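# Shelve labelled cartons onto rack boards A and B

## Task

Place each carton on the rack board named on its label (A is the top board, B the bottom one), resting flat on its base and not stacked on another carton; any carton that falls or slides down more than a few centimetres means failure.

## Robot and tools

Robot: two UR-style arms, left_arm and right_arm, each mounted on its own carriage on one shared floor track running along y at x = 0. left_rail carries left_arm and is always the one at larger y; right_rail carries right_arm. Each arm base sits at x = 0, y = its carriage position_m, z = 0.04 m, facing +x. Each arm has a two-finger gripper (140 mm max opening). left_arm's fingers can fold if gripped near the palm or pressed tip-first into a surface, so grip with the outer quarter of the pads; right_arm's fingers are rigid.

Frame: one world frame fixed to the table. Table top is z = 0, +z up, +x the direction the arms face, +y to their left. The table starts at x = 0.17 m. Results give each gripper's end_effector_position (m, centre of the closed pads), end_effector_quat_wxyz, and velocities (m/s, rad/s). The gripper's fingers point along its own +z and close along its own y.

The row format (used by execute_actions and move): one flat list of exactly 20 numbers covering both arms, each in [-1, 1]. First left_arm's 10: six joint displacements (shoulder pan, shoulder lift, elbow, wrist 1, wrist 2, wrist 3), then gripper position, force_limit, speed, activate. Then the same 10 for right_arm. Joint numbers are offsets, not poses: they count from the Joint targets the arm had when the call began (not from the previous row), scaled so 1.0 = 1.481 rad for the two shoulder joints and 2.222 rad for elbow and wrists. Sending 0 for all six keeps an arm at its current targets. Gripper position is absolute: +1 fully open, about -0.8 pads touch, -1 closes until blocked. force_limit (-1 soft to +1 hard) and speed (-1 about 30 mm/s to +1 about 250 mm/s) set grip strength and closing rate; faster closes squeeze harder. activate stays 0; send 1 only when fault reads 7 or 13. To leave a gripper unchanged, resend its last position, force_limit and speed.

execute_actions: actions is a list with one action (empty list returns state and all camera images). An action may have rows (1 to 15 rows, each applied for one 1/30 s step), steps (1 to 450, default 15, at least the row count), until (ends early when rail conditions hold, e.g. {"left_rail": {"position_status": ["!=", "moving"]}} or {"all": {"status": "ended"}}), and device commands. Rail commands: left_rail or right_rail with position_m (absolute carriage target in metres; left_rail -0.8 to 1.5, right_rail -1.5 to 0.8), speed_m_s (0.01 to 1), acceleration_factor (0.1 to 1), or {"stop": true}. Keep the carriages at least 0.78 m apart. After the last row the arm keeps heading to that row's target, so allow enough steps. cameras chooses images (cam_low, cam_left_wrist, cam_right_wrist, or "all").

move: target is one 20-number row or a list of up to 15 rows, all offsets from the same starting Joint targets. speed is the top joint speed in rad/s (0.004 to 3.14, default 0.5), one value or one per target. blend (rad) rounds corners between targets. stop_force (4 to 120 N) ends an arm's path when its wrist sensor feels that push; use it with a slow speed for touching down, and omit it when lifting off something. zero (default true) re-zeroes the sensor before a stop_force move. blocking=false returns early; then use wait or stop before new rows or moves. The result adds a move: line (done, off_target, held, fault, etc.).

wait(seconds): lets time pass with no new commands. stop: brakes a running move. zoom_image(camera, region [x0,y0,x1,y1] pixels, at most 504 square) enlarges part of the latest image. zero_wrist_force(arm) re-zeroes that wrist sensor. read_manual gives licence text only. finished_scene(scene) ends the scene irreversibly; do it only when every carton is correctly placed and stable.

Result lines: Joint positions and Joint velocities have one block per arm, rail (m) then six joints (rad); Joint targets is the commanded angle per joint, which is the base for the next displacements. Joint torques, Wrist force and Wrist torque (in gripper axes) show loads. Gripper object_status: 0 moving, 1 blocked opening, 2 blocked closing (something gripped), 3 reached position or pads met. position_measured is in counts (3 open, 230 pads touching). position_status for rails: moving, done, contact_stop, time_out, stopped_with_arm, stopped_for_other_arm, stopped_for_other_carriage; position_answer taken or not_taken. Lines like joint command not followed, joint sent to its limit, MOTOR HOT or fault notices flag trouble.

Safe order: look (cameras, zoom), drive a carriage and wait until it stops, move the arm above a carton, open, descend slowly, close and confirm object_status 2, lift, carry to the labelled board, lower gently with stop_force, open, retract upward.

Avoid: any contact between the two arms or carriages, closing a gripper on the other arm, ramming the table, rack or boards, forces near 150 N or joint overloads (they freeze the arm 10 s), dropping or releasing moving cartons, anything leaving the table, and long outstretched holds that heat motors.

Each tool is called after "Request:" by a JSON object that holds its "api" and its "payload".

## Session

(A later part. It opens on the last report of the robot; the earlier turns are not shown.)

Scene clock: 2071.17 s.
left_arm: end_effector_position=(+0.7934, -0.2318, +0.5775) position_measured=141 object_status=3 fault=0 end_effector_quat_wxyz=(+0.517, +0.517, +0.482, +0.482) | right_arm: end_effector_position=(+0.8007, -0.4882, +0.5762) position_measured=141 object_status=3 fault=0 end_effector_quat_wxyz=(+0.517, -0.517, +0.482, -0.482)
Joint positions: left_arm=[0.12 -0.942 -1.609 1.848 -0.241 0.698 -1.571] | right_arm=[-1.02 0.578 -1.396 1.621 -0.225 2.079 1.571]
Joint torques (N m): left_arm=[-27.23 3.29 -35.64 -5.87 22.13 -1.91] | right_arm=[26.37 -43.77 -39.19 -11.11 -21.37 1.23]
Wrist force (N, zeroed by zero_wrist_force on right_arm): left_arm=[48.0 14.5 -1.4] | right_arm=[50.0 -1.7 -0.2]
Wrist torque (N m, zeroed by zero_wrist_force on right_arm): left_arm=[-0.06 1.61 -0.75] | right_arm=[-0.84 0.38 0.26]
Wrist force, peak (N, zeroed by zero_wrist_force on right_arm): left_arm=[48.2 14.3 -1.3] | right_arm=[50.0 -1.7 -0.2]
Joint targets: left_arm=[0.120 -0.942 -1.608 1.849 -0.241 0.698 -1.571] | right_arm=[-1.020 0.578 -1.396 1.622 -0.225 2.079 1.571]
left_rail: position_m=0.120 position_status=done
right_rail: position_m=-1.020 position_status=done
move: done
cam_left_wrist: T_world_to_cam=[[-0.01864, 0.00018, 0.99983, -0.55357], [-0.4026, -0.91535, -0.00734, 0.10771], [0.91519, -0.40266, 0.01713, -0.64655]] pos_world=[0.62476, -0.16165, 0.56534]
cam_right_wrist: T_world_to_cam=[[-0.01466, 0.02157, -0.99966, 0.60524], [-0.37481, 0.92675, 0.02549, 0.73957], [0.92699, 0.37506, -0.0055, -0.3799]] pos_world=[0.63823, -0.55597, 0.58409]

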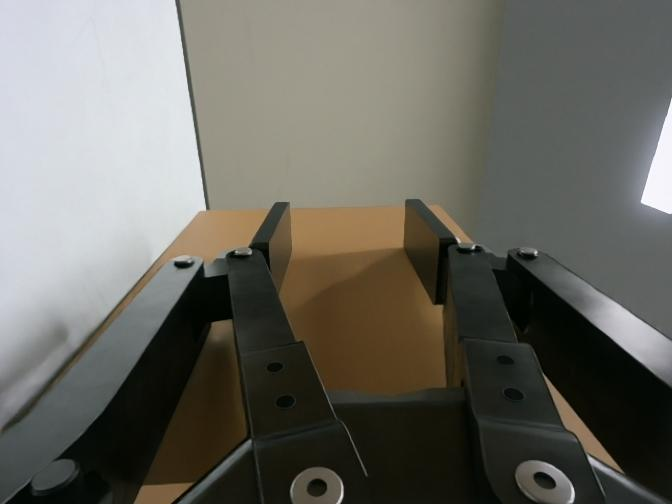

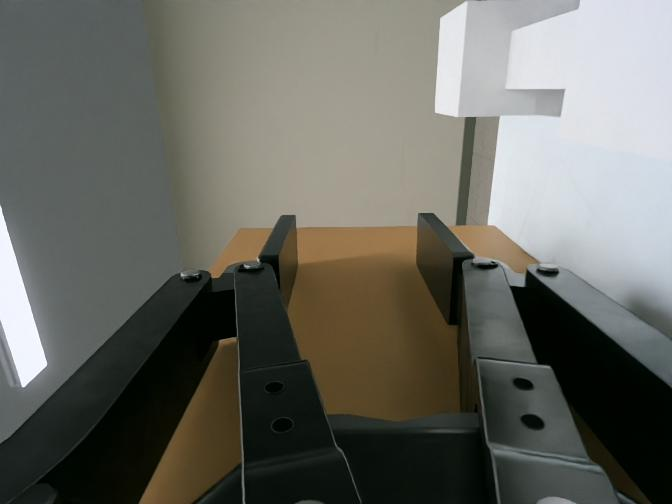

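Request:
{"api": "move", "payload": {"target": [0.02286,-0.02111,0.0126,0.00147,0.01523,0,-0.1,-1,0,0,-0.02678,-0.02458,0.01915,-0.00321,-0.01785,0,-0.1,-1,0,0], "speed": 0.03}}

Request:
{"api": "move", "payload": {"target": [[-0.2351,-0.15618,0.08296,0.02114,-0.1567,0,-0.1,-1,0,0,0.10953,-0.124,0.08676,-0.00411,0.07301,0,-0.1,-1,0,0],[-0.39626,-0.24978,0.14312,0.02337,-0.19864,0,-0.1,-1,0,0,0.22194,-0.2157,0.16167,-0.0179,0.21312,0,-0.1,-1,0,0]], "speed": [0.25,0.5], "blend": [0.03,0], "cameras": ["cam_left_wrist","cam_right_wrist"]}}

Request:
{"api": "execute_actions", "payload": {"actions": [{"left_rail":{"position_m":1.02},"steps":200,"until":{"all":{"status":"ended"}}}]}}

Request:
{"api": "execute_actions", "payload": {"actions": [{"right_rail":{"position_m":-0.12},"steps":200,"until":{"all":{"status":"ended"}}}], "cameras": ["cam_left_wrist","cam_right_wrist"]}}

Scene clock: 2110.17 s.
left_arm: end_effector_position=(+0.7928, -0.2016, +0.5779) position_measured=141 object_status=3 fault=0 end_effector_quat_wxyz=(+0.517, +0.517, +0.482, +0.482) | right_arm: end_effector_position=(+0.8010, -0.5184, +0.5764) position_measured=141 object_status=3 fault=0 end_effector_quat_wxyz=(+0.517, -0.517, +0.482, -0.482)
Joint positions: left_arm=[0.12 -0.909 -1.64 1.877 -0.237 0.732 -1.571] | right_arm=[-1.02 0.538 -1.432 1.664 -0.233 2.04 1.571]
Joint torques (N m): left_arm=[13.49 -65.91 -39.45 0.98 1.74 -2.09] | right_arm=[-18.7 -75.96 -34.12 -7.28 -2.57 1.37]
Wrist force (N, zeroed by zero_wrist_force on right_arm): left_arm=[0.7 -0.3 -0.1] | right_arm=[2.5 -2.1 -0.4]
Wrist torque (N m, zeroed by zero_wrist_force on right_arm): left_arm=[0.00 -0.05 -0.22] | right_arm=[-0.51 -0.68 0.01]
Wrist force, peak (N, zeroed by zero_wrist_force on right_arm): left_arm=[49.5 20.7 -3.3] | right_arm=[50.6 -4.0 -1.4]
Joint targets: left_arm=[0.120 -0.909 -1.640 1.877 -0.237 0.732 -1.571] | right_arm=[-1.020 0.538 -1.432 1.664 -0.233 2.039 1.571]
left_rail: position_m=0.120 position_status=done
right_rail: position_m=-1.020 position_status=done
move: done

Scene clock: 2112.77 s.
left_arm: end_effector_position=(+0.5291, -0.2402, +0.5504) position_measured=141 object_status=3 fault=0 end_effector_quat_wxyz=(+0.551, +0.551, +0.444, +0.443) | right_arm: end_effector_position=(+0.4921, -0.5972, +0.5503) position_measured=141 object_status=3 fault=0 end_effector_quat_wxyz=(+0.481, -0.481, +0.519, -0.518)
Joint positions: left_arm=[0.12 -1.495 -2.01 2.195 -0.185 0.29 -1.571] | right_arm=[-1.02 0.867 -1.752 2.023 -0.272 2.513 1.571]
Joint torques (N m): left_arm=[-16.49 -30.07 -37.41 1.53 -2.22 -1.87] | right_arm=[16.2 -43.42 -33.26 -5.81 3.99 1.72]
Wrist force (N, zeroed by zero_wrist_force on right_arm): left_arm=[0.0 -0.1 -0.2] | right_arm=[3.0 -1.4 -1.4]
Wrist torque (N m, zeroed by zero_wrist_force on right_arm): left_arm=[0.02 0.10 -0.23] | right_arm=[-0.31 -0.67 0.06]
Wrist force, peak (N, zeroed by zero_wrist_force on right_arm): left_arm=[2.2 -0.4 1.7] | right_arm=[4.3 -1.1 -3.6]
Joint targets: left_arm=[0.120 -1.496 -2.010 2.195 -0.185 0.290 -1.571] | right_arm=[-1.020 0.867 -1.752 2.023 -0.272 2.513 1.571]
left_rail: position_m=0.120 position_status=done
right_rail: position_m=-1.020 position_status=done
move: done
cam_left_wrist: T_world_to_cam=[[-0.01813, 0.00258, 0.99983, -0.53112], [-0.53106, -0.8473, -0.00744, 0.07779], [0.84714, -0.5311, 0.01673, -0.40223]] pos_world=[0.37243, -0.14635, 0.53834]
cam_right_wrist: T_world_to_cam=[[-0.01071, 0.02403, -0.99965, 0.57675], [-0.23728, 0.9711, 0.02589, 0.68425], [0.97138, 0.23748, -0.0047, -0.15749]] pos_world=[0.32153, -0.64093, 0.5581]

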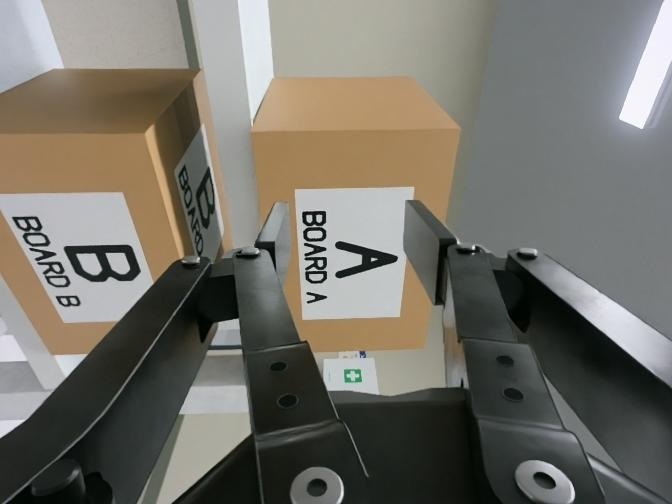

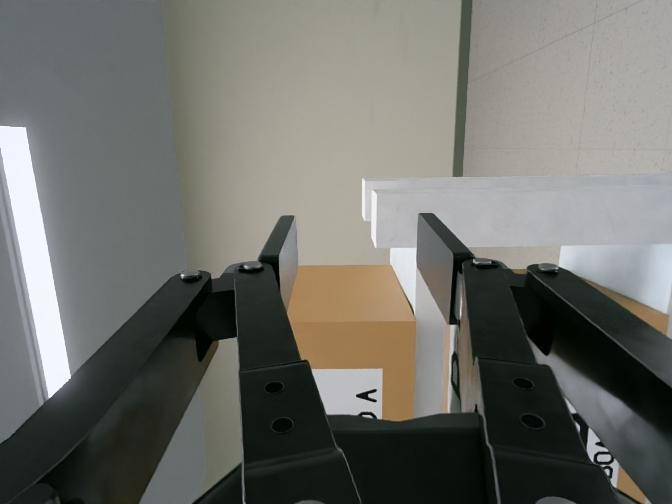

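Scene clock: 2115.37 s.
left_arm: end_effector_position=(+0.5290, +0.6598, +0.5504) position_measured=141 object_status=3 fault=0 end_effector_quat_wxyz=(+0.551, +0.551, +0.444, +0.443) | right_arm: end_effector_position=(+0.4920, -0.5973, +0.5503) position_measured=141 object_status=3 fault=0 end_effector_quat_wxyz=(+0.481, -0.480, +0.519, -0.518)
Joint positions: left_arm=[1.02 -1.496 -2.01 2.195 -0.185 0.29 -1.571] | right_arm=[-1.02 0.867 -1.752 2.023 -0.272 2.513 1.571]
Joint torques (N m): left_arm=[5.7 13.34 -44.02 -1.32 -0.45 -2.12] | right_arm=[12.39 -42.97 -33.78 -6.03 3.53 1.6]
Wrist force (N, zeroed by zero_wrist_force on right_arm): left_arm=[0.3 0.0 -0.4] | right_arm=[2.7 -1.6 -1.3]
Wrist torque (N m, zeroed by zero_wrist_force on right_arm): left_arm=[0.02 0.03 -0.23] | right_arm=[-0.35 -0.62 0.06]
Wrist force, peak (N, zeroed by zero_wrist_force on right_arm): left_arm=[1.8 0.0 -0.8] | right_arm=[3.0 -1.7 -1.2]
Joint targets: left_arm=[1.020 -1.496 -2.010 2.195 -0.185 0.290 -1.571] | right_arm=[-1.020 0.867 -1.752 2.023 -0.272 2.513 1.571]
Tool commands: left_gripper/position=-0.1 left_gripper/force_limit=-1.0 left_gripper/speed=+0.0 left_gripper/activate=+0.0 right_gripper/position=-0.1 right_gripper/force_limit=-1.0 right_gripper/speed=+0.0 right_gripper/activate=+0.0
left_rail: position_m=1.020 position_status=done
right_rail: position_m=-1.020 position_status=done

Scene clock: 2117.97 s.
left_arm: end_effector_position=(+0.5291, +0.6598, +0.5504) position_measured=141 object_status=3 fault=0 end_effector_quat_wxyz=(+0.551, +0.551, +0.444, +0.443) | right_arm: end_effector_position=(+0.4920, +0.3027, +0.5503) position_measured=141 object_status=3 fault=0 end_effector_quat_wxyz=(+0.481, -0.480, +0.519, -0.518)
Joint positions: left_arm=[1.02 -1.496 -2.01 2.195 -0.185 0.29 -1.571] | right_arm=[-0.12 0.867 -1.752 2.023 -0.272 2.513 1.571]
Joint torques (N m): left_arm=[8.97 13.37 -50.53 -1.87 1.8 -1.89] | right_arm=[-0.75 -24.78 -48.24 -2.72 -1.08 1.67]
Wrist force (N, zeroed by zero_wrist_force on right_arm): left_arm=[0.1 0.0 -0.4] | right_arm=[2.7 -1.3 -1.3]
Wrist torque (N m, zeroed by zero_wrist_force on right_arm): left_arm=[0.03 0.06 -0.23] | right_arm=[-0.29 -0.63 0.06]
Wrist force, peak (N, zeroed by zero_wrist_force on right_arm): left_arm=[0.4 0.1 -0.6] | right_arm=[4.3 -1.5 -1.3]
Joint targets: left_arm=[1.020 -1.496 -2.010 2.195 -0.185 0.290 -1.571] | right_arm=[-0.120 0.867 -1.752 2.023 -0.272 2.513 1.571]
Tool commands: left_gripper/position=-0.1 left_gripper/force_limit=-1.0 left_gripper/speed=+0.0 left_gripper/activate=+0.0 right_gripper/position=-0.1 right_gripper/force_limit=-1.0 right_gripper/speed=+0.0 right_gripper/activate=+0.0
left_rail: position_m=1.020 position_status=done
right_rail: position_m=-0.120 position_status=done
cam_left_wrist: T_world_to_cam=[[-0.01813, 0.00258, 0.99983, -0.53334], [-0.53117, -0.84723, -0.00744, 0.84021], [0.84707, -0.53122, 0.01673, 0.07591]] pos_world=[0.37233, 0.75355, 0.53824]
cam_right_wrist: T_world_to_cam=[[-0.01071, 0.02403, -0.99965, 0.55512], [-0.23719, 0.97112, 0.02589, -0.18979], [0.9714, 0.23739, -0.0047, -0.37111]] pos_world=[0.32143, 0.25907, 0.5581]

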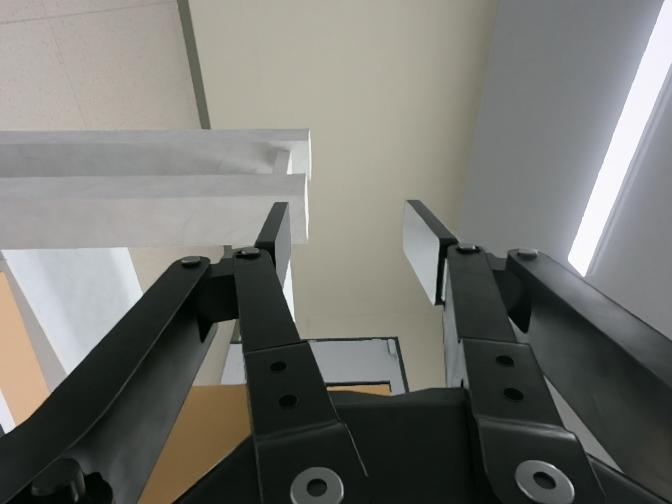

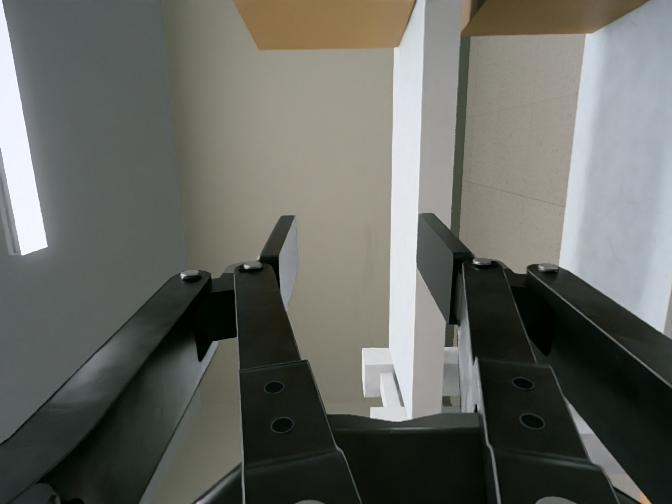

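Request:
{"api": "zero_wrist_force", "payload": {"arm": "right_arm"}}

Request:
{"api": "move", "payload": {"target": [[0,0.07566,0.09667,-0.1471,0,0,-0.1,-1,0,0,0,0.07924,0.08416,-0.13698,0,0,-0.1,-1,0,0],[0,0.23916,0.16414,-0.32354,0,0,-0.1,-1,0,0,0,0.21371,0.13799,-0.28043,0,0,-0.1,-1,0,0]], "speed": 0.4, "blend": [0.03,0], "stop_force": 25, "cameras": ["cam_left_wrist","cam_right_wrist"]}}

Wrist force sensor zeroed.

Scene clock: 2131.20 s.
left_arm: end_effector_position=(+0.5291, +0.6595, +0.2622) position_measured=141 object_status=3 fault=0 end_effector_quat_wxyz=(+0.551, +0.551, +0.444, +0.443) | right_arm: end_effector_position=(+0.4921, +0.3028, +0.2621) position_measured=141 object_status=3 fault=0 end_effector_quat_wxyz=(+0.481, -0.481, +0.519, -0.518)
Joint positions: left_arm=[1.02 -1.496 -1.655 2.559 -0.904 0.29 -1.571] | right_arm=[-0.12 0.867 -1.435 2.33 -0.895 2.513 1.571]
Joint torques (N m): left_arm=[9.5 -4.9 -19.44 -3.88 1.54 -1.77] | right_arm=[-12.83 -33.33 -18.94 -5.96 -2.15 1.54]
Wrist force (N, zeroed by zero_wrist_force on right_arm): left_arm=[0.3 0.0 -0.6] | right_arm=[-0.2 -0.4 1.1]
Wrist torque (N m, zeroed by zero_wrist_force on right_arm): left_arm=[0.05 0.05 -0.23] | right_arm=[-0.12 0.02 -0.07]
Wrist force, peak (N, zeroed by zero_wrist_force on right_arm): left_arm=[0.5 1.2 -0.5] | right_arm=[-0.6 -0.5 1.3]
Joint targets: left_arm=[1.020 -1.496 -1.655 2.559 -0.904 0.290 -1.571] | right_arm=[-0.120 0.867 -1.435 2.330 -0.895 2.513 1.571]
left_rail: position_m=1.020 position_status=done
right_rail: position_m=-0.120 position_status=done
move: done
cam_left_wrist: T_world_to_cam=[[-0.01813, 0.00258, 0.99983, -0.24529], [-0.53117, -0.84723, -0.00744, 0.8379], [0.84707, -0.53122, 0.01673, 0.08062]] pos_world=[0.37233, 0.75335, 0.25014]
cam_right_wrist: T_world_to_cam=[[-0.01078, 0.02391, -0.99966, 0.26707], [-0.23719, 0.97112, 0.02579, -0.18228], [0.9714, 0.23738, -0.0048, -0.37254]] pos_world=[0.32153, 0.25907, 0.2699]

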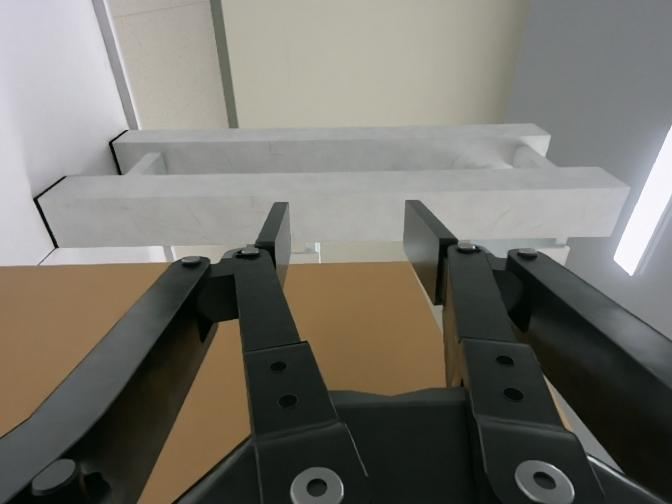

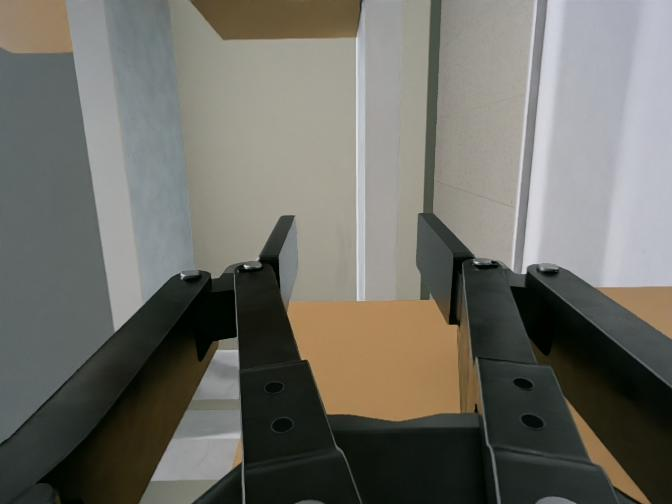

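Request:
{"api": "move", "payload": {"target": [-0.01074,0.08717,-0.05614,-0.00196,-0.00716,0,-0.1,-1,0,0,0.06818,0.07404,-0.06502,0.01567,0.04544,0,-0.1,-1,0,0], "speed": 0.04, "stop_force": 5, "cameras": ["cam_left_wrist","cam_right_wrist"]}}

Scene clock: 2146.00 s.
left_arm: end_effector_position=(+0.5293, +0.6098, +0.2635) position_measured=141 object_status=3 fault=0 end_effector_quat_wxyz=(+0.551, +0.551, +0.444, +0.443) | right_arm: end_effector_position=(+0.4938, +0.3591, +0.2628) position_measured=141 object_status=3 fault=0 end_effector_quat_wxyz=(+0.481, -0.481, +0.519, -0.518)
Joint positions: left_arm=[1.02 -1.505 -1.575 2.482 -0.907 0.28 -1.571] | right_arm=[-0.12 0.938 -1.357 2.228 -0.871 2.585 1.571]
Joint torques (N m): left_arm=[9.62 -52.02 -20.51 1.2 3.72 -1.76] | right_arm=[-15.94 -64.46 -20.51 -4.72 -2.76 1.56]
Wrist force (N, zeroed by zero_wrist_force on right_arm): left_arm=[3.3 0.2 -0.2] | right_arm=[-0.2 0.0 0.7]
Wrist torque (N m, zeroed by zero_wrist_force on right_arm): left_arm=[0.09 0.15 -0.32] | right_arm=[-0.02 0.00 0.02]
Wrist force, peak (N, zeroed by zero_wrist_force on right_arm): left_arm=[6.1 0.4 0.1] | right_arm=[7.8 -1.8 2.1]
Joint targets: left_arm=[1.020 -1.505 -1.575 2.482 -0.907 0.280 -1.571] | right_arm=[-0.120 0.938 -1.357 2.228 -0.871 2.585 1.571]
left_rail: position_m=1.020 position_status=done
right_rail: position_m=-0.120 position_status=done
move: contact (left_arm, right_arm); left_arm: the shoulder lift is farthest, 0.049 rad from its target; right_arm: the elbow is farthest, 0.042 rad from its target
cam_left_wrist: T_world_to_cam=[[-0.01813, 0.00258, 0.99983, -0.24646], [-0.53117, -0.84723, -0.00744, 0.79596], [0.84707, -0.53122, 0.01673, 0.05394]] pos_world=[0.37263, 0.70365, 0.25144]
cam_right_wrist: T_world_to_cam=[[-0.0108, 0.02401, -0.99965, 0.26642], [-0.23719, 0.97112, 0.02589, -0.2367], [0.9714, 0.23739, -0.0048, -0.38757]] pos_world=[0.32322, 0.31547, 0.2706]

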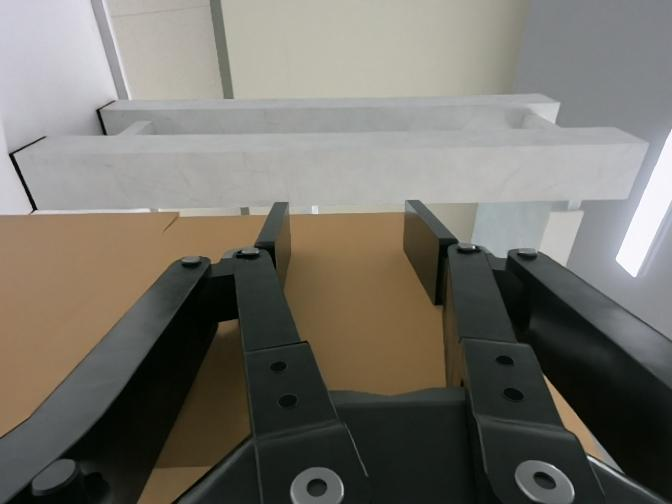

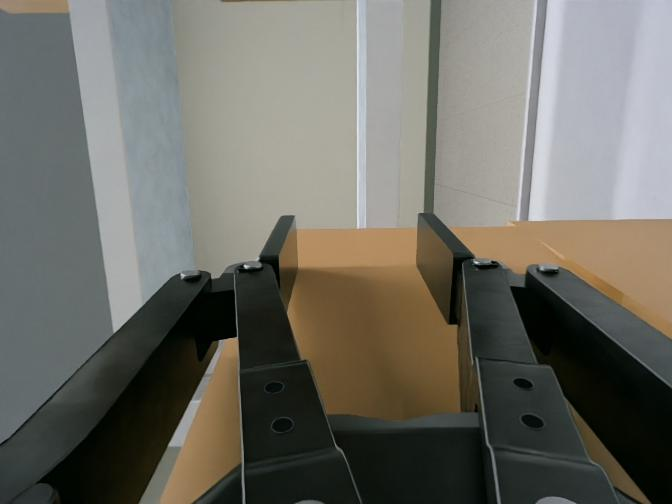

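Request:
{"api": "move", "payload": {"target": [-0.0006,0.0049,-0.00316,-0.00011,-0.0004,0,-0.1,-1,0,0,0.00384,0.00416,-0.00366,0.00088,0.00256,0,-0.1,-1,0,0], "speed": 0.02, "stop_force": 62, "zero": false}}

Scene clock: 2157.33 s.
left_arm: end_effector_position=(+0.5294, +0.6056, +0.2634) position_measured=141 object_status=3 fault=0 end_effector_quat_wxyz=(+0.551, +0.551, +0.444, +0.443) | right_arm: end_effector_position=(+0.4936, +0.3636, +0.2627) position_measured=141 object_status=3 fault=0 end_effector_quat_wxyz=(+0.481, -0.481, +0.519, -0.518)
Joint positions: left_arm=[1.02 -1.506 -1.568 2.475 -0.907 0.279 -1.571] | right_arm=[-0.12 0.944 -1.351 2.22 -0.869 2.59 1.571]
Joint torques (N m): left_arm=[-34.13 -8.66 -57.57 -5.15 16.2 -1.9] | right_arm=[40.49 -26.43 -52.49 -0.05 -12.42 1.34]
Wrist force (N, zeroed by zero_wrist_force on right_arm): left_arm=[62.3 22.1 -9.8] | right_arm=[58.9 -16.4 2.1]
Wrist torque (N m, zeroed by zero_wrist_force on right_arm): left_arm=[-0.50 1.71 -0.97] | right_arm=[0.43 1.35 0.71]
Wrist force, peak (N, zeroed by zero_wrist_force on right_arm): left_arm=[62.3 22.1 -9.8] | right_arm=[59.0 -16.8 1.9]
Joint targets: left_arm=[1.020 -1.506 -1.568 2.475 -0.907 0.279 -1.571] | right_arm=[-0.120 0.944 -1.351 2.220 -0.869 2.590 1.571]
left_rail: position_m=1.020 position_status=done
right_rail: position_m=-0.120 position_status=done
move: contact (left_arm)

Request:
{"api": "move", "payload": {"target": [0,-0.04639,-0.01288,0.04381,0,0,-0.1,-1,0,0,0,-0.03544,-0.01012,0.03374,0,0,-0.1,-1,0,0], "speed": 0.08}}

Scene clock: 2194.60 s.
left_arm: end_effector_position=(+0.5294, +0.6055, +0.2983) position_measured=141 object_status=3 fault=0 end_effector_quat_wxyz=(+0.551, +0.551, +0.444, +0.443) | right_arm: end_effector_position=(+0.4936, +0.3638, +0.2977) position_measured=141 object_status=3 fault=0 end_effector_quat_wxyz=(+0.481, -0.481, +0.519, -0.518)
Joint positions: left_arm=[1.02 -1.506 -1.637 2.447 -0.81 0.279 -1.571] | right_arm=[-0.12 0.944 -1.404 2.197 -0.794 2.59 1.571]
Joint torques (N m): left_arm=[-24.94 -49.65 -82.13 -2.5 16.1 -1.65] | right_arm=[28.03 -64.63 -65.19 -2.84 -29.72 1.78]
Wrist force (N, zeroed by zero_wrist_force on right_arm): left_arm=[56.5 -9.9 -3.4] | right_arm=[57.0 8.9 -0.9]
Wrist torque (N m, zeroed by zero_wrist_force on right_arm): left_arm=[0.04 1.71 -0.52] | right_arm=[0.28 1.21 0.63]
Wrist force, peak (N, zeroed by zero_wrist_force on right_arm): left_arm=[63.8 22.6 -10.2] | right_arm=[63.6 9.1 -1.1]
Joint targets: left_arm=[1.020 -1.506 -1.637 2.446 -0.810 0.279 -1.571] | right_arm=[-0.120 0.944 -1.404 2.197 -0.794 2.590 1.571]
left_rail: position_m=1.020 position_status=done
right_rail: position_m=-0.120 position_status=done
move: done

Request:
{"api": "move", "payload": {"target": [[0.00868,0.01623,-0.02702,0.0162,0.00578,0,-0.1,-1,0,0,-0.02952,-0.03907,0.01457,0.01148,-0.01968,0,-0.1,-1,0,0],[0.01624,0.03286,-0.05415,0.03225,0.01082,0,-0.1,-1,0,0,-0.06171,-0.07912,0.02784,0.0249,-0.04113,0,-0.1,-1,0,0],[0.02283,0.04993,-0.08148,0.0482,0.01522,0,-0.1,-1,0,0,-0.09689,-0.11992,0.03973,0.0402,-0.06458,0,-0.1,-1,0,0],[0.02861,0.06747,-0.10906,0.06409,0.01907,0,-0.1,-1,0,0,-0.13538,-0.16128,0.05017,0.05733,-0.09023,0,-0.1,-1,0,0],[0.03372,0.08552,-0.13697,0.07996,0.02248,0,-0.1,-1,0,0,-0.1775,-0.20298,0.05908,0.07621,-0.1183,0,-0.1,-1,0,0],[0.03832,0.10411,-0.16527,0.09588,0.02554,0,-0.1,-1,0,0,-0.22355,-0.24481,0.06638,0.09679,-0.149,0,-0.1,-1,0,0],[0.07382,0.11795,-0.17567,0.09705,0.0492,0,-0.1,-1,0,0,-0.25255,-0.22432,0.0559,0.09362,-0.16833,0,-0.1,-1,0,0],[0.10808,0.13279,-0.18708,0.09858,0.07203,0,-0.1,-1,0,0,-0.2786,-0.20274,0.04426,0.09087,-0.18569,0,-0.1,-1,0,0],[0.14105,0.14852,-0.19949,0.1005,0.09401,0,-0.1,-1,0,0,-0.30198,-0.18028,0.03154,0.08862,-0.20128,0,-0.1,-1,0,0],[0.17269,0.16507,-0.21286,0.10284,0.1151,0,-0.1,-1,0,0,-0.32298,-0.15716,0.01779,0.08695,-0.21527,0,-0.1,-1,0,0],[0.20298,0.18235,-0.22718,0.10564,0.13529,0,-0.1,-1,0,0,-0.34186,-0.13358,0.00309,0.08595,-0.22785,0,-0.1,-1,0,0],[0.23188,0.20028,-0.24241,0.10892,0.15455,0,-0.1,-1,0,0,-0.35889,-0.10976,-0.01252,0.08568,-0.23921,0,-0.1,-1,0,0]], "speed": 0.16, "blend": [0.01,0.01,0.01,0.01,0.01,0.015,0.01,0.01,0.01,0.01,0.01,0]}}

Scene clock: 2319.87 s.
left_arm: end_effector_position=(+0.7393, +0.4456, +0.3900) position_measured=141 object_status=3 fault=0 end_effector_quat_wxyz=(+0.551, +0.551, +0.444, +0.443) | right_arm: end_effector_position=(+0.7036, +0.2036, +0.3896) position_measured=141 object_status=3 fault=0 end_effector_quat_wxyz=(+0.481, -0.480, +0.519, -0.519)
Joint positions: left_arm=[1.02 -1.163 -1.34 1.908 -0.568 0.623 -1.571] | right_arm=[-0.12 0.412 -1.566 2.169 -0.603 2.059 1.571]
Joint torques (N m): left_arm=[-33.06 -45.84 -81.04 -3.53 28.36 -1.8] | right_arm=[19.6 -32.92 -61.3 -14.92 -29.07 1.58]
Wrist force (N, zeroed by zero_wrist_force on right_arm): left_arm=[54.9 -8.6 -3.6] | right_arm=[55.6 8.1 -0.7]
Wrist torque (N m, zeroed by zero_wrist_force on right_arm): left_arm=[0.09 1.66 -0.37] | right_arm=[0.25 1.12 0.23]
Wrist force, peak (N, zeroed by zero_wrist_force on right_arm): left_arm=[60.2 -10.0 -4.2] | right_arm=[60.5 8.5 -1.1]
Joint targets: left_arm=[1.020 -1.163 -1.340 1.908 -0.568 0.623 -1.571] | right_arm=[-0.120 0.412 -1.566 2.169 -0.603 2.059 1.571]
left_rail: position_m=1.020 position_status=done
right_rail: position_m=-0.120 position_status=done
move: done

Request:
{"api": "move", "payload": {"target": [0,0.01632,0.00946,-0.02034,0,0,-0.1,-1,0,0,0,0.01974,0.01082,-0.02398,0,0,-0.1,-1,0,0], "speed": 0.04, "stop_force": 8, "cameras": ["cam_low"]}}

Scene clock: 2331.70 s.
left_arm: end_effector_position=(+0.7395, +0.4457, +0.3650) position_measured=141 object_status=3 fault=0 end_effector_quat_wxyz=(+0.551, +0.551, +0.444, +0.443) | right_arm: end_effector_position=(+0.7037, +0.2036, +0.3647) position_measured=141 object_status=3 fault=0 end_effector_quat_wxyz=(+0.481, -0.480, +0.519, -0.519)
Joint positions: left_arm=[1.02 -1.163 -1.316 1.929 -0.613 0.623 -1.571] | right_arm=[-0.12 0.412 -1.537 2.193 -0.657 2.059 1.571]
Joint torques (N m): left_arm=[-45.58 -46.64 -57.31 -13.64 27.25 -1.54] | right_arm=[31.61 -36.38 -45.04 -15.06 -28.22 1.47]
Wrist force (N, zeroed by zero_wrist_force on right_arm): left_arm=[54.1 -7.5 -3.8] | right_arm=[54.7 8.9 -1.1]
Wrist torque (N m, zeroed by zero_wrist_force on right_arm): left_arm=[0.05 1.53 -0.51] | right_arm=[0.23 1.05 0.19]
Wrist force, peak (N, zeroed by zero_wrist_force on right_arm): left_arm=[57.7 -8.2 -4.0] | right_arm=[58.6 9.7 -0.4]
Joint targets: left_arm=[1.020 -1.163 -1.316 1.929 -0.613 0.623 -1.571] | right_arm=[-0.120 0.412 -1.537 2.193 -0.657 2.059 1.571]
left_rail: position_m=1.020 position_status=done
right_rail: position_m=-0.120 position_status=done
move: done

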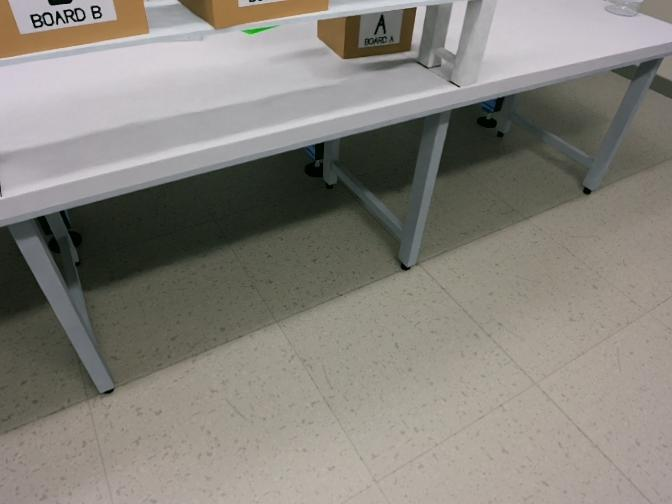

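Request:
{"api": "move", "payload": {"target": [0,0.01036,0.0053,-0.0122,0,0,-0.1,-1,0,0,0,0.01274,0.00611,-0.0146,0,0,-0.1,-1,0,0], "speed": 0.03, "stop_force": 8}}

Scene clock: 2346.43 s.
left_arm: end_effector_position=(+0.7395, +0.4456, +0.3524) position_measured=141 object_status=3 fault=0 end_effector_quat_wxyz=(+0.551, +0.551, +0.444, +0.443) | right_arm: end_effector_position=(+0.7038, +0.2036, +0.3523) position_measured=141 object_status=3 fault=0 end_effector_quat_wxyz=(+0.481, -0.480, +0.519, -0.519)
Joint positions: left_arm=[1.02 -1.163 -1.303 1.939 -0.636 0.623 -1.571] | right_arm=[-0.12 0.412 -1.521 2.204 -0.684 2.059 1.571]
Joint torques (N m): left_arm=[-59.55 -82.88 -76.75 -3.26 22.64 -1.81] | right_arm=[47.1 -55.3 -56.77 -2.57 -26.44 1.35]
Wrist force (N, zeroed by zero_wrist_force on right_arm): left_arm=[57.0 -2.7 -4.6] | right_arm=[55.7 3.5 -1.4]
Wrist torque (N m, zeroed by zero_wrist_force on right_arm): left_arm=[0.17 1.61 -0.66] | right_arm=[-0.08 1.04 0.06]
Wrist force, peak (N, zeroed by zero_wrist_force on right_arm): left_arm=[60.7 7.9 -1.0] | right_arm=[58.1 -3.0 -2.3]
Joint targets: left_arm=[1.020 -1.163 -1.303 1.939 -0.636 0.623 -1.571] | right_arm=[-0.120 0.412 -1.521 2.204 -0.684 2.059 1.571]
left_rail: position_m=1.020 position_status=done
right_rail: position_m=-0.120 position_status=done
move: contact (left_arm, right_arm)

Request:
{"api": "move", "payload": {"target": [[0.0244,0.01575,-0.01435,0.00385,0.01626,0,-0.1,-1,0,0,-0.01367,0.02051,-0.01483,0.00116,-0.00911,0,-0.1,-1,0,0],[0.04775,0.03195,-0.02938,0.00808,0.03183,0,-0.1,-1,0,0,-0.02619,0.04106,-0.03029,0.00293,-0.01746,0,-0.1,-1,0,0],[0.07011,0.04854,-0.04509,0.01273,0.04673,0,-0.1,-1,0,0,-0.0377,0.06163,-0.04635,0.00527,-0.02513,0,-0.1,-1,0,0]], "speed": 0.05, "blend": [0.005,0.005,0], "stop_force": 30, "cameras": ["cam_low","cam_left_wrist"]}}

Scene clock: 2388.47 s.
left_arm: end_effector_position=(+0.8145, +0.4457, +0.3524) position_measured=141 object_status=3 fault=0 end_effector_quat_wxyz=(+0.551, +0.551, +0.444, +0.443) | right_arm: end_effector_position=(+0.7788, +0.2036, +0.3522) position_measured=141 object_status=3 fault=0 end_effector_quat_wxyz=(+0.481, -0.480, +0.519, -0.519)
Joint positions: left_arm=[1.02 -1.059 -1.231 1.838 -0.608 0.727 -1.571] | right_arm=[-0.12 0.356 -1.43 2.101 -0.672 2.003 1.571]
Joint torques (N m): left_arm=[-36.13 -54.19 -78.44 -3.09 28.53 -1.36] | right_arm=[24.07 -42.6 -58.25 -2.84 -28.72 1.63]
Wrist force (N, zeroed by zero_wrist_force on right_arm): left_arm=[54.7 -6.0 -4.1] | right_arm=[55.0 5.1 -1.6]
Wrist torque (N m, zeroed by zero_wrist_force on right_arm): left_arm=[0.42 1.61 -0.56] | right_arm=[-0.30 1.21 -0.02]
Wrist force, peak (N, zeroed by zero_wrist_force on right_arm): left_arm=[58.1 -4.6 -4.4] | right_arm=[58.9 5.0 -1.9]
Joint targets: left_arm=[1.020 -1.059 -1.231 1.838 -0.608 0.727 -1.571] | right_arm=[-0.120 0.356 -1.430 2.101 -0.672 2.003 1.571]
left_rail: position_m=1.020 position_status=done
right_rail: position_m=-0.120 position_status=done
move: done
cam_left_wrist: T_world_to_cam=[[-0.01823, 0.00241, 0.99983, -0.32959], [-0.53075, -0.8475, -0.00764, 0.80887], [0.84733, -0.5308, 0.01673, -0.27667]] pos_world=[0.65773, 0.53945, 0.34034]

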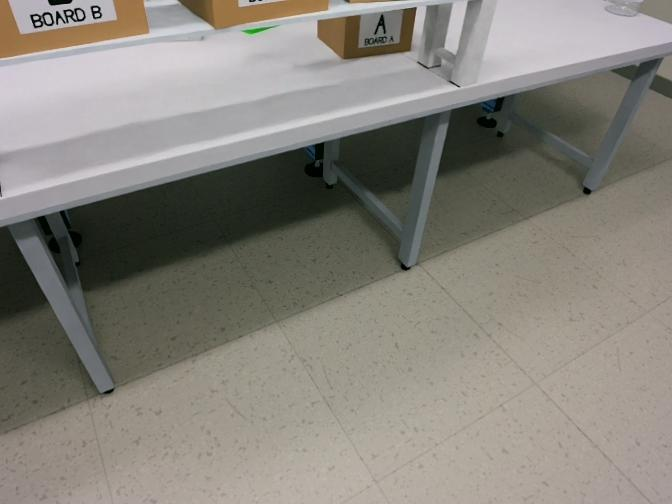

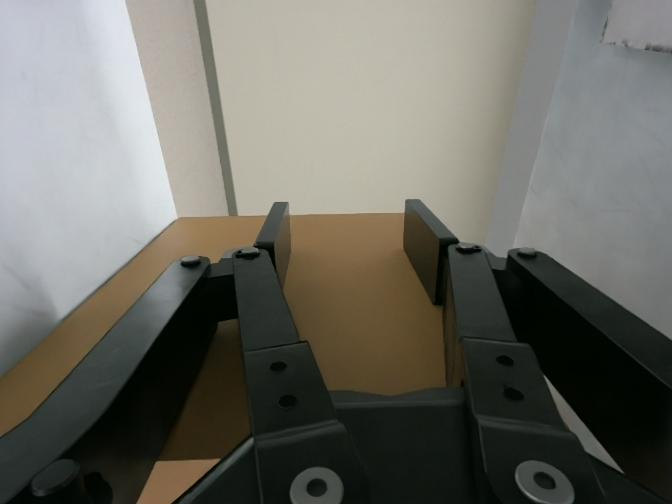

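Request:
{"api": "move", "payload": {"target": [0,0.00261,0.00133,-0.00307,0,0,-0.1,-1,0,0,0,0.0032,0.00149,-0.00362,0,0,-0.1,-1,0,0], "speed": 0.02, "stop_force": 15}}

Scene clock: 2401.30 s.
left_arm: end_effector_position=(+0.8146, +0.4456, +0.3505) position_measured=141 object_status=3 fault=0 end_effector_quat_wxyz=(+0.551, +0.550, +0.444, +0.443) | right_arm: end_effector_position=(+0.7789, +0.2036, +0.3503) position_measured=141 object_status=3 fault=0 end_effector_quat_wxyz=(+0.481, -0.480, +0.518, -0.519)
Joint positions: left_arm=[1.02 -1.059 -1.229 1.84 -0.611 0.727 -1.571] | right_arm=[-0.12 0.356 -1.428 2.103 -0.676 2.003 1.571]
Joint torques (N m): left_arm=[-41.89 -83.87 -69.69 -1.71 28.56 -1.82] | right_arm=[27.61 -54.94 -49.64 -0.5 -28.73 1.56]
Wrist force (N, zeroed by zero_wrist_force on right_arm): left_arm=[57.4 7.3 -1.1] | right_arm=[56.2 -7.6 -1.6]
Wrist torque (N m, zeroed by zero_wrist_force on right_arm): left_arm=[0.28 1.82 -0.78] | right_arm=[-0.74 1.18 -0.06]
Wrist force, peak (N, zeroed by zero_wrist_force on right_arm): left_arm=[60.1 14.3 -2.0] | right_arm=[58.6 -14.3 -2.4]
Joint targets: left_arm=[1.020 -1.059 -1.229 1.840 -0.611 0.727 -1.571] | right_arm=[-0.120 0.356 -1.428 2.103 -0.676 2.003 1.571]
left_rail: position_m=1.020 position_status=done
right_rail: position_m=-0.120 position_status=done
move: contact (left_arm, right_arm)

Request:
{"api": "move", "payload": {"target": [[0.00903,-0.01246,0.01187,-0.00356,0.00602,0,-0.1,-1,0,0,-0.03039,-0.0161,0.01266,-0.00193,-0.02026,0,-0.1,-1,0,0],[-0.06215,-0.06215,0.0574,-0.01598,-0.04143,0,-0.1,-1,0,0,0.00402,-0.08085,0.06,-0.00611,0.00268,0,-0.1,-1,0,0],[-0.14339,-0.10795,0.09673,-0.02478,-0.09557,0,-0.1,-1,0,0,0.04983,-0.14549,0.10154,-0.00457,0.03321,0,-0.1,-1,0,0]], "speed": [0.04,0.2,0.25], "blend": [0,0.01,0], "cameras": ["cam_low","cam_right_wrist","cam_left_wrist"]}}

Scene clock: 2438.90 s.
left_arm: end_effector_position=(+0.6646, +0.4635, +0.3505) position_measured=141 object_status=3 fault=0 end_effector_quat_wxyz=(+0.551, +0.550, +0.444, +0.443) | right_arm: end_effector_position=(+0.6290, +0.1786, +0.3505) position_measured=141 object_status=3 fault=0 end_effector_quat_wxyz=(+0.481, -0.480, +0.519, -0.519)
Joint positions: left_arm=[1.02 -1.271 -1.389 2.055 -0.666 0.514 -1.571] | right_arm=[-0.12 0.43 -1.643 2.329 -0.686 2.077 1.571]
Joint torques (N m): left_arm=[-13.78 -81.26 -29.11 -4.79 -1.87 -1.55] | right_arm=[8.05 -44.54 -26.69 0.83 3.48 1.61]
Wrist force (N, zeroed by zero_wrist_force on right_arm): left_arm=[0.6 -0.1 -0.3] | right_arm=[0.9 -5.9 -4.7]
Wrist torque (N m, zeroed by zero_wrist_force on right_arm): left_arm=[0.01 -0.01 -0.22] | right_arm=[-1.32 -0.26 -0.04]
Wrist force, peak (N, zeroed by zero_wrist_force on right_arm): left_arm=[57.8 8.1 -1.7] | right_arm=[56.6 -8.7 -1.6]
Joint targets: left_arm=[1.020 -1.271 -1.389 2.055 -0.666 0.514 -1.571] | right_arm=[-0.120 0.430 -1.643 2.329 -0.686 2.077 1.571]
left_rail: position_m=1.020 position_status=done
right_rail: position_m=-0.120 position_status=done
move: done
cam_left_wrist: T_world_to_cam=[[-0.01824, 0.00277, 0.99983, -0.33066], [-0.5308, -0.84747, -0.00734, 0.74429], [0.8473, -0.53084, 0.01693, -0.1402]] pos_world=[0.50783, 0.55725, 0.33844]
cam_right_wrist: T_world_to_cam=[[-0.01017, 0.02396, -0.99966, 0.35941], [-0.23709, 0.97115, 0.02569, -0.03158], [0.97144, 0.23727, -0.0042, -0.47585]] pos_world=[0.45843, 0.13497, 0.3581]

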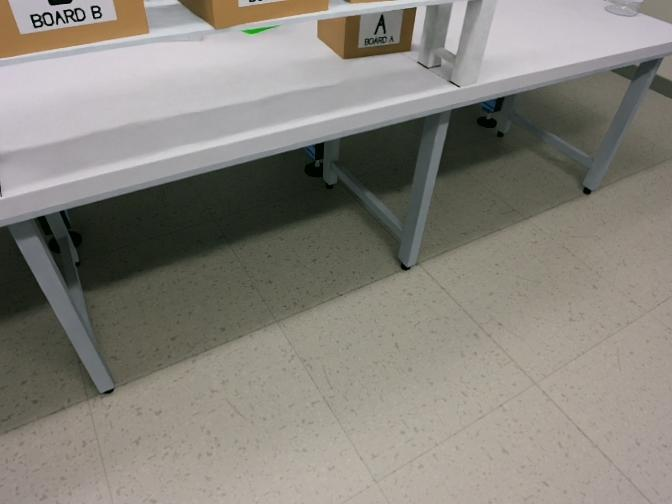

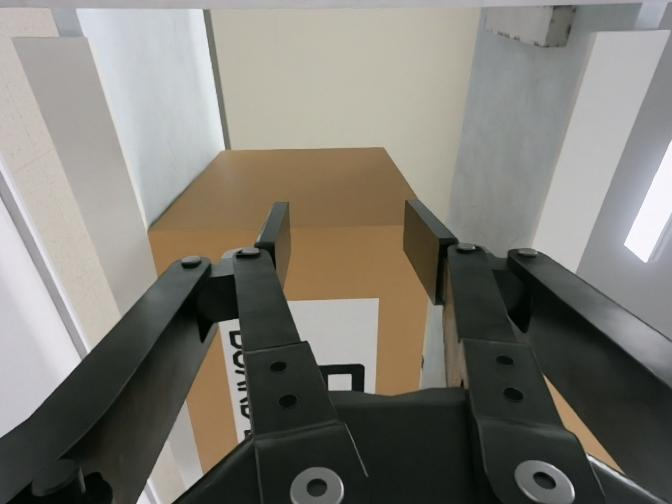

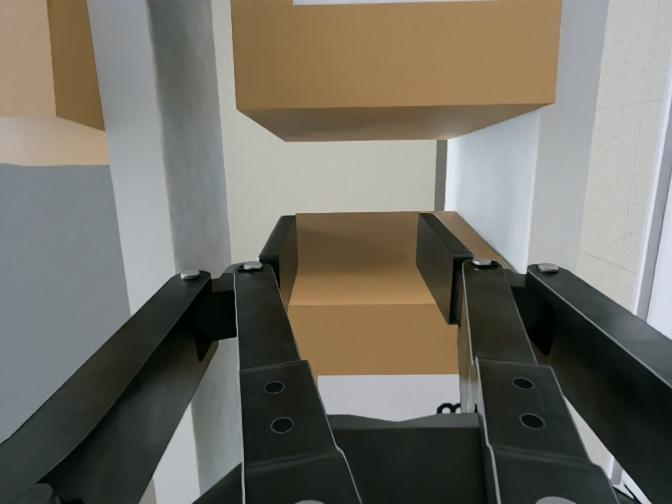

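Request:
{"api": "zoom_image", "payload": {"camera": "cam_right_wrist", "region": [100, 100, 504, 504]}}

Request:
{"api": "zoom_image", "payload": {"camera": "cam_left_wrist", "region": [168, 0, 672, 504]}}

Scaled by 1.248.

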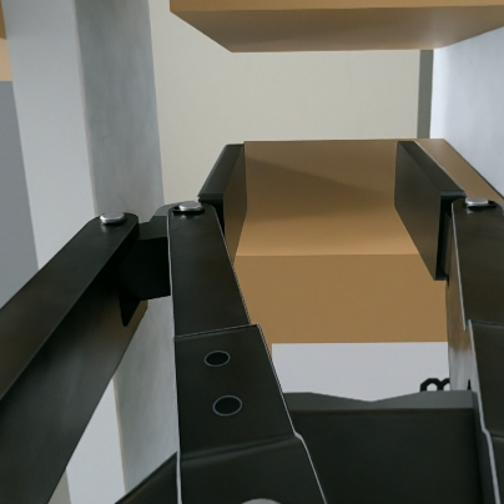

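Scaled by 1.000.

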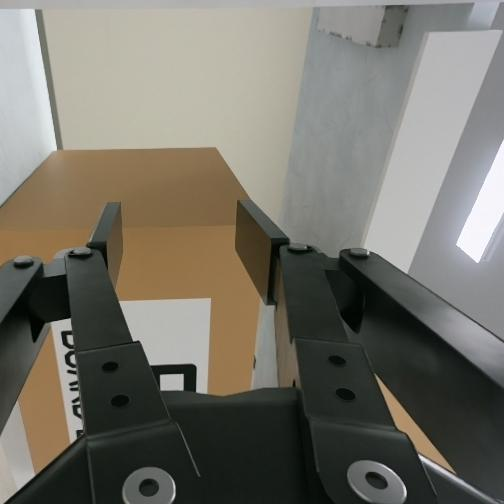

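Request:
{"api": "move", "payload": {"target": [[-0.09067,-0.0402,0.03235,-0.00555,-0.06043,0,-0.1,-1,0,0,0.04824,-0.05021,0.02842,0.00504,0.03216,0,-0.1,-1,0,0],[-0.1569,-0.23087,0.15607,-0.00219,-0.10458,0,-0.1,-1,0,0,0.26241,0.00975,-0.00587,-0.00063,0.1749,0,-0.1,-1,0,0]], "speed": 0.3, "blend": [0.01,0]}}

Request:
{"api": "execute_actions", "payload": {"actions": [{"left_rail":{"position_m":1.10},"steps":60,"until":{"left_rail":{"position_status":["!=","moving"]}}}], "cameras": ["cam_left_wrist","cam_right_wrist"]}}

Scene clock: 2504.20 s.
left_arm: end_effector_position=(+0.5300, +0.6098, +0.3506) position_measured=141 object_status=3 fault=0 end_effector_quat_wxyz=(+0.551, +0.550, +0.444, +0.443) | right_arm: end_effector_position=(+0.4902, +0.2701, +0.3503) position_measured=141 object_status=3 fault=0 end_effector_quat_wxyz=(+0.481, -0.480, +0.519, -0.518)
Joint positions: left_arm=[1.02 -1.504 -1.731 2.401 -0.671 0.282 -1.571] | right_arm=[-0.12 0.819 -1.629 2.316 -0.688 2.465 1.571]
Joint torques (N m): left_arm=[-12.64 -42.55 -27.66 1.6 -2.08 -1.76] | right_arm=[10.09 -23.9 -42.01 -5.99 3.68 1.65]
Wrist force (N, zeroed by zero_wrist_force on right_arm): left_arm=[0.3 0.2 -0.4] | right_arm=[0.6 -5.9 -5.3]
Wrist torque (N m, zeroed by zero_wrist_force on right_arm): left_arm=[0.09 0.06 -0.23] | right_arm=[-1.33 -0.18 -0.01]
Wrist force, peak (N, zeroed by zero_wrist_force on right_arm): left_arm=[2.1 0.2 -1.3] | right_arm=[-0.2 -6.2 -6.2]
Joint targets: left_arm=[1.020 -1.504 -1.731 2.402 -0.671 0.282 -1.571] | right_arm=[-0.120 0.819 -1.629 2.316 -0.688 2.465 1.571]
left_rail: position_m=1.020 position_status=done
right_rail: position_m=-0.120 position_status=done
move: done

Scene clock: 2505.17 s.
left_arm: end_effector_position=(+0.5300, +0.6898, +0.3506) position_measured=141 object_status=3 fault=0 end_effector_quat_wxyz=(+0.551, +0.550, +0.444, +0.443) | right_arm: end_effector_position=(+0.4901, +0.2702, +0.3503) position_measured=141 object_status=3 fault=0 end_effector_quat_wxyz=(+0.481, -0.480, +0.519, -0.518)
Joint positions: left_arm=[1.1 -1.504 -1.731 2.402 -0.671 0.282 -1.571] | right_arm=[-0.12 0.819 -1.629 2.316 -0.688 2.465 1.571]
Joint torques (N m): left_arm=[0.79 -33.4 -40.26 1.65 -0.83 -1.85] | right_arm=[12.34 -21.28 -41.77 -6.04 3.49 1.57]
Wrist force (N, zeroed by zero_wrist_force on right_arm): left_arm=[0.5 0.0 -0.3] | right_arm=[0.5 -6.1 -5.3]
Wrist torque (N m, zeroed by zero_wrist_force on right_arm): left_arm=[0.05 0.01 -0.23] | right_arm=[-1.37 -0.16 -0.01]
Wrist force, peak (N, zeroed by zero_wrist_force on right_arm): left_arm=[1.9 0.2 -0.5] | right_arm=[0.6 -6.5 -5.3]
Joint targets: left_arm=[1.100 -1.504 -1.731 2.402 -0.671 0.282 -1.571] | right_arm=[-0.120 0.819 -1.629 2.316 -0.688 2.465 1.571]
Tool commands: left_gripper/position=-0.1 left_gripper/force_limit=-1.0 left_gripper/speed=+0.0 left_gripper/activate=+0.0 right_gripper/position=-0.1 right_gripper/force_limit=-1.0 right_gripper/speed=+0.0 right_gripper/activate=+0.0
left_rail: position_m=1.100 position_status=done
right_rail: position_m=-0.120 position_status=done
cam_left_wrist: T_world_to_cam=[[-0.01819, 0.00285, 0.99983, -0.33383], [-0.53087, -0.84742, -0.00724, 0.86459], [0.84726, -0.53091, 0.01693, 0.09405]] pos_world=[0.37323, 0.78355, 0.33844]
cam_right_wrist: T_world_to_cam=[[-0.01036, 0.02432, -0.99965, 0.35568], [-0.2372, 0.97111, 0.02609, -0.15347], [0.9714, 0.23739, -0.00429, -0.36261]] pos_world=[0.31953, 0.22647, 0.358]

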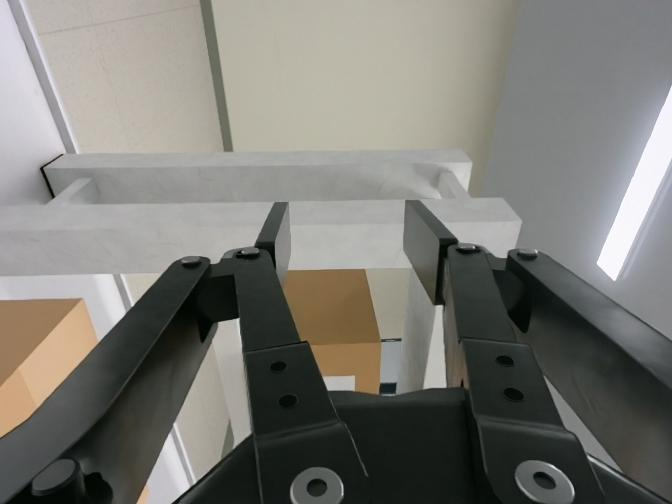

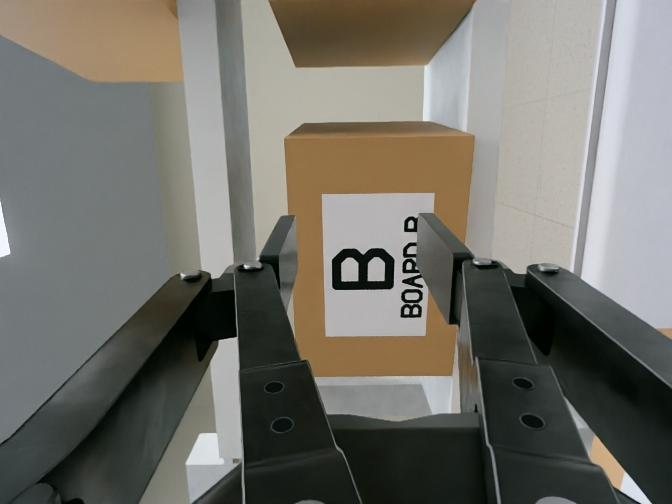

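Request:
{"api": "zero_wrist_force", "payload": {"arm": "right_arm"}}

Request:
{"api": "move", "payload": {"target": [[0,0.16693,0.04815,-0.15942,0,0,-0.1,-1,0,0,0,0.15022,0.0435,-0.14362,0,0,-0.1,-1,0,0],[0,0.39693,0.0647,-0.32926,0,0,-0.1,-1,0,0,0,0.34907,0.05797,-0.29063,0,0,-0.1,-1,0,0]], "speed": 0.3, "blend": [0.02,0], "stop_force": 25, "cameras": ["cam_left_wrist","cam_right_wrist"]}}

Wrist force sensor zeroed.

Scene clock: 2525.43 s.
left_arm: end_effector_position=(+0.5300, +0.6899, +0.0950) position_measured=141 object_status=3 fault=0 end_effector_quat_wxyz=(+0.551, +0.550, +0.444, +0.443) | right_arm: end_effector_position=(+0.4900, +0.2701, +0.0949) position_measured=141 object_status=3 fault=0 end_effector_quat_wxyz=(+0.481, -0.480, +0.519, -0.518)
Joint positions: left_arm=[1.1 -1.504 -1.143 2.545 -1.403 0.282 -1.571] | right_arm=[-0.12 0.819 -1.112 2.444 -1.334 2.465 1.571]
Joint torques (N m): left_arm=[7.6 -27.07 3.34 -3.78 1.92 -2.16] | right_arm=[6.1 -42.67 -3.84 -6.02 2.86 1.63]
Wrist force (N, zeroed by zero_wrist_force on right_arm): left_arm=[0.2 0.3 -0.3] | right_arm=[0.2 0.3 -0.3]
Wrist torque (N m, zeroed by zero_wrist_force on right_arm): left_arm=[0.14 0.07 -0.22] | right_arm=[0.07 -0.04 0.03]
Wrist force, peak (N, zeroed by zero_wrist_force on right_arm): left_arm=[0.6 1.4 -0.4] | right_arm=[0.6 1.0 -0.5]
Joint targets: left_arm=[1.100 -1.504 -1.143 2.545 -1.403 0.282 -1.571] | right_arm=[-0.120 0.819 -1.112 2.444 -1.334 2.465 1.571]
left_rail: position_m=1.100 position_status=done
right_rail: position_m=-0.120 position_status=done
move: done
cam_left_wrist: T_world_to_cam=[[-0.01816, 0.00271, 0.99983, -0.07817], [-0.53087, -0.84742, -0.00734, 0.86283], [0.84726, -0.53091, 0.01683, 0.09843]] pos_world=[0.37323, 0.78365, 0.08284]
cam_right_wrist: T_world_to_cam=[[-0.01044, 0.0242, -0.99965, 0.10042], [-0.2372, 0.97111, 0.02599, -0.14673], [0.9714, 0.23739, -0.0044, -0.36358]] pos_world=[0.31943, 0.22637, 0.1026]

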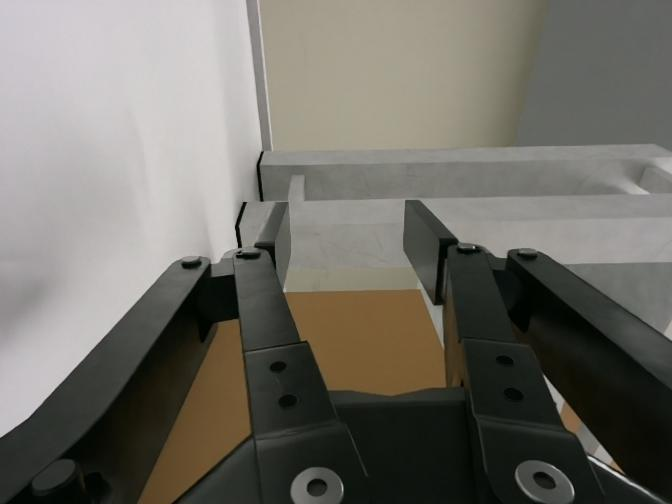

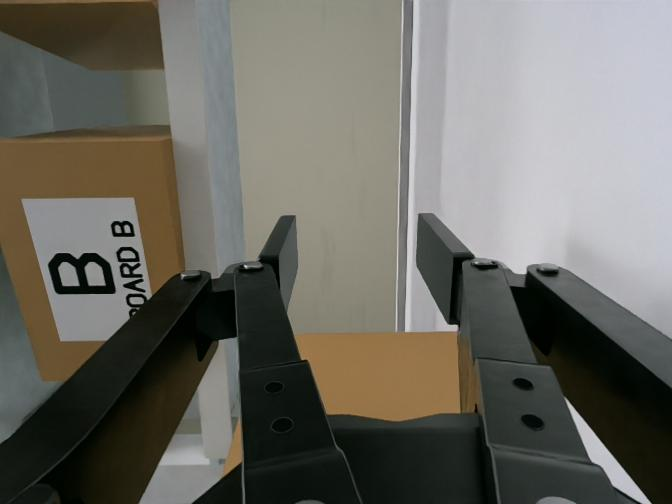

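Request:
{"api": "zoom_image", "payload": {"camera": "cam_left_wrist", "region": [270, 270, 470, 420]}}

Request:
{"api": "zoom_image", "payload": {"camera": "cam_right_wrist", "region": [220, 300, 480, 495]}}

Request:
{"api": "zoom_image", "payload": {"camera": "cam_left_wrist", "region": [120, 300, 320, 504]}}

Scaled by 2.520.

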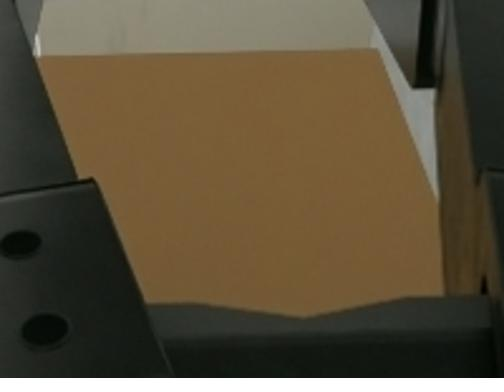

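Scaled by 1.938.

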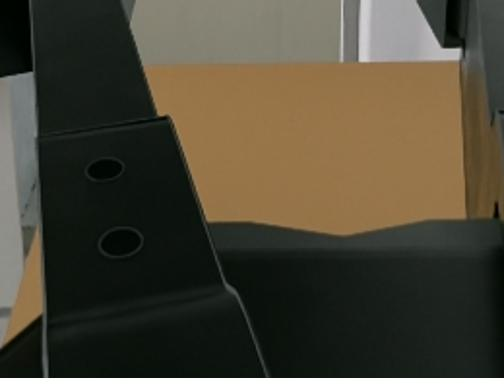

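Scaled by 2.471.

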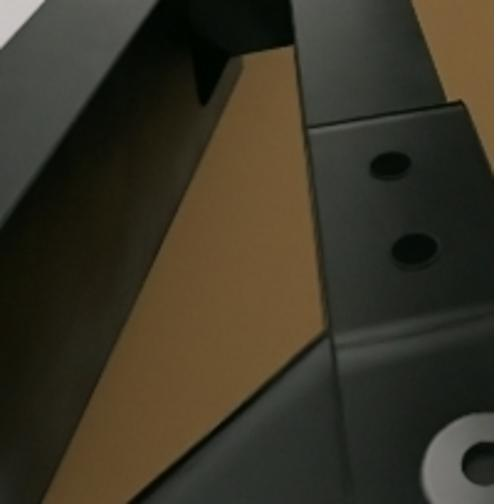

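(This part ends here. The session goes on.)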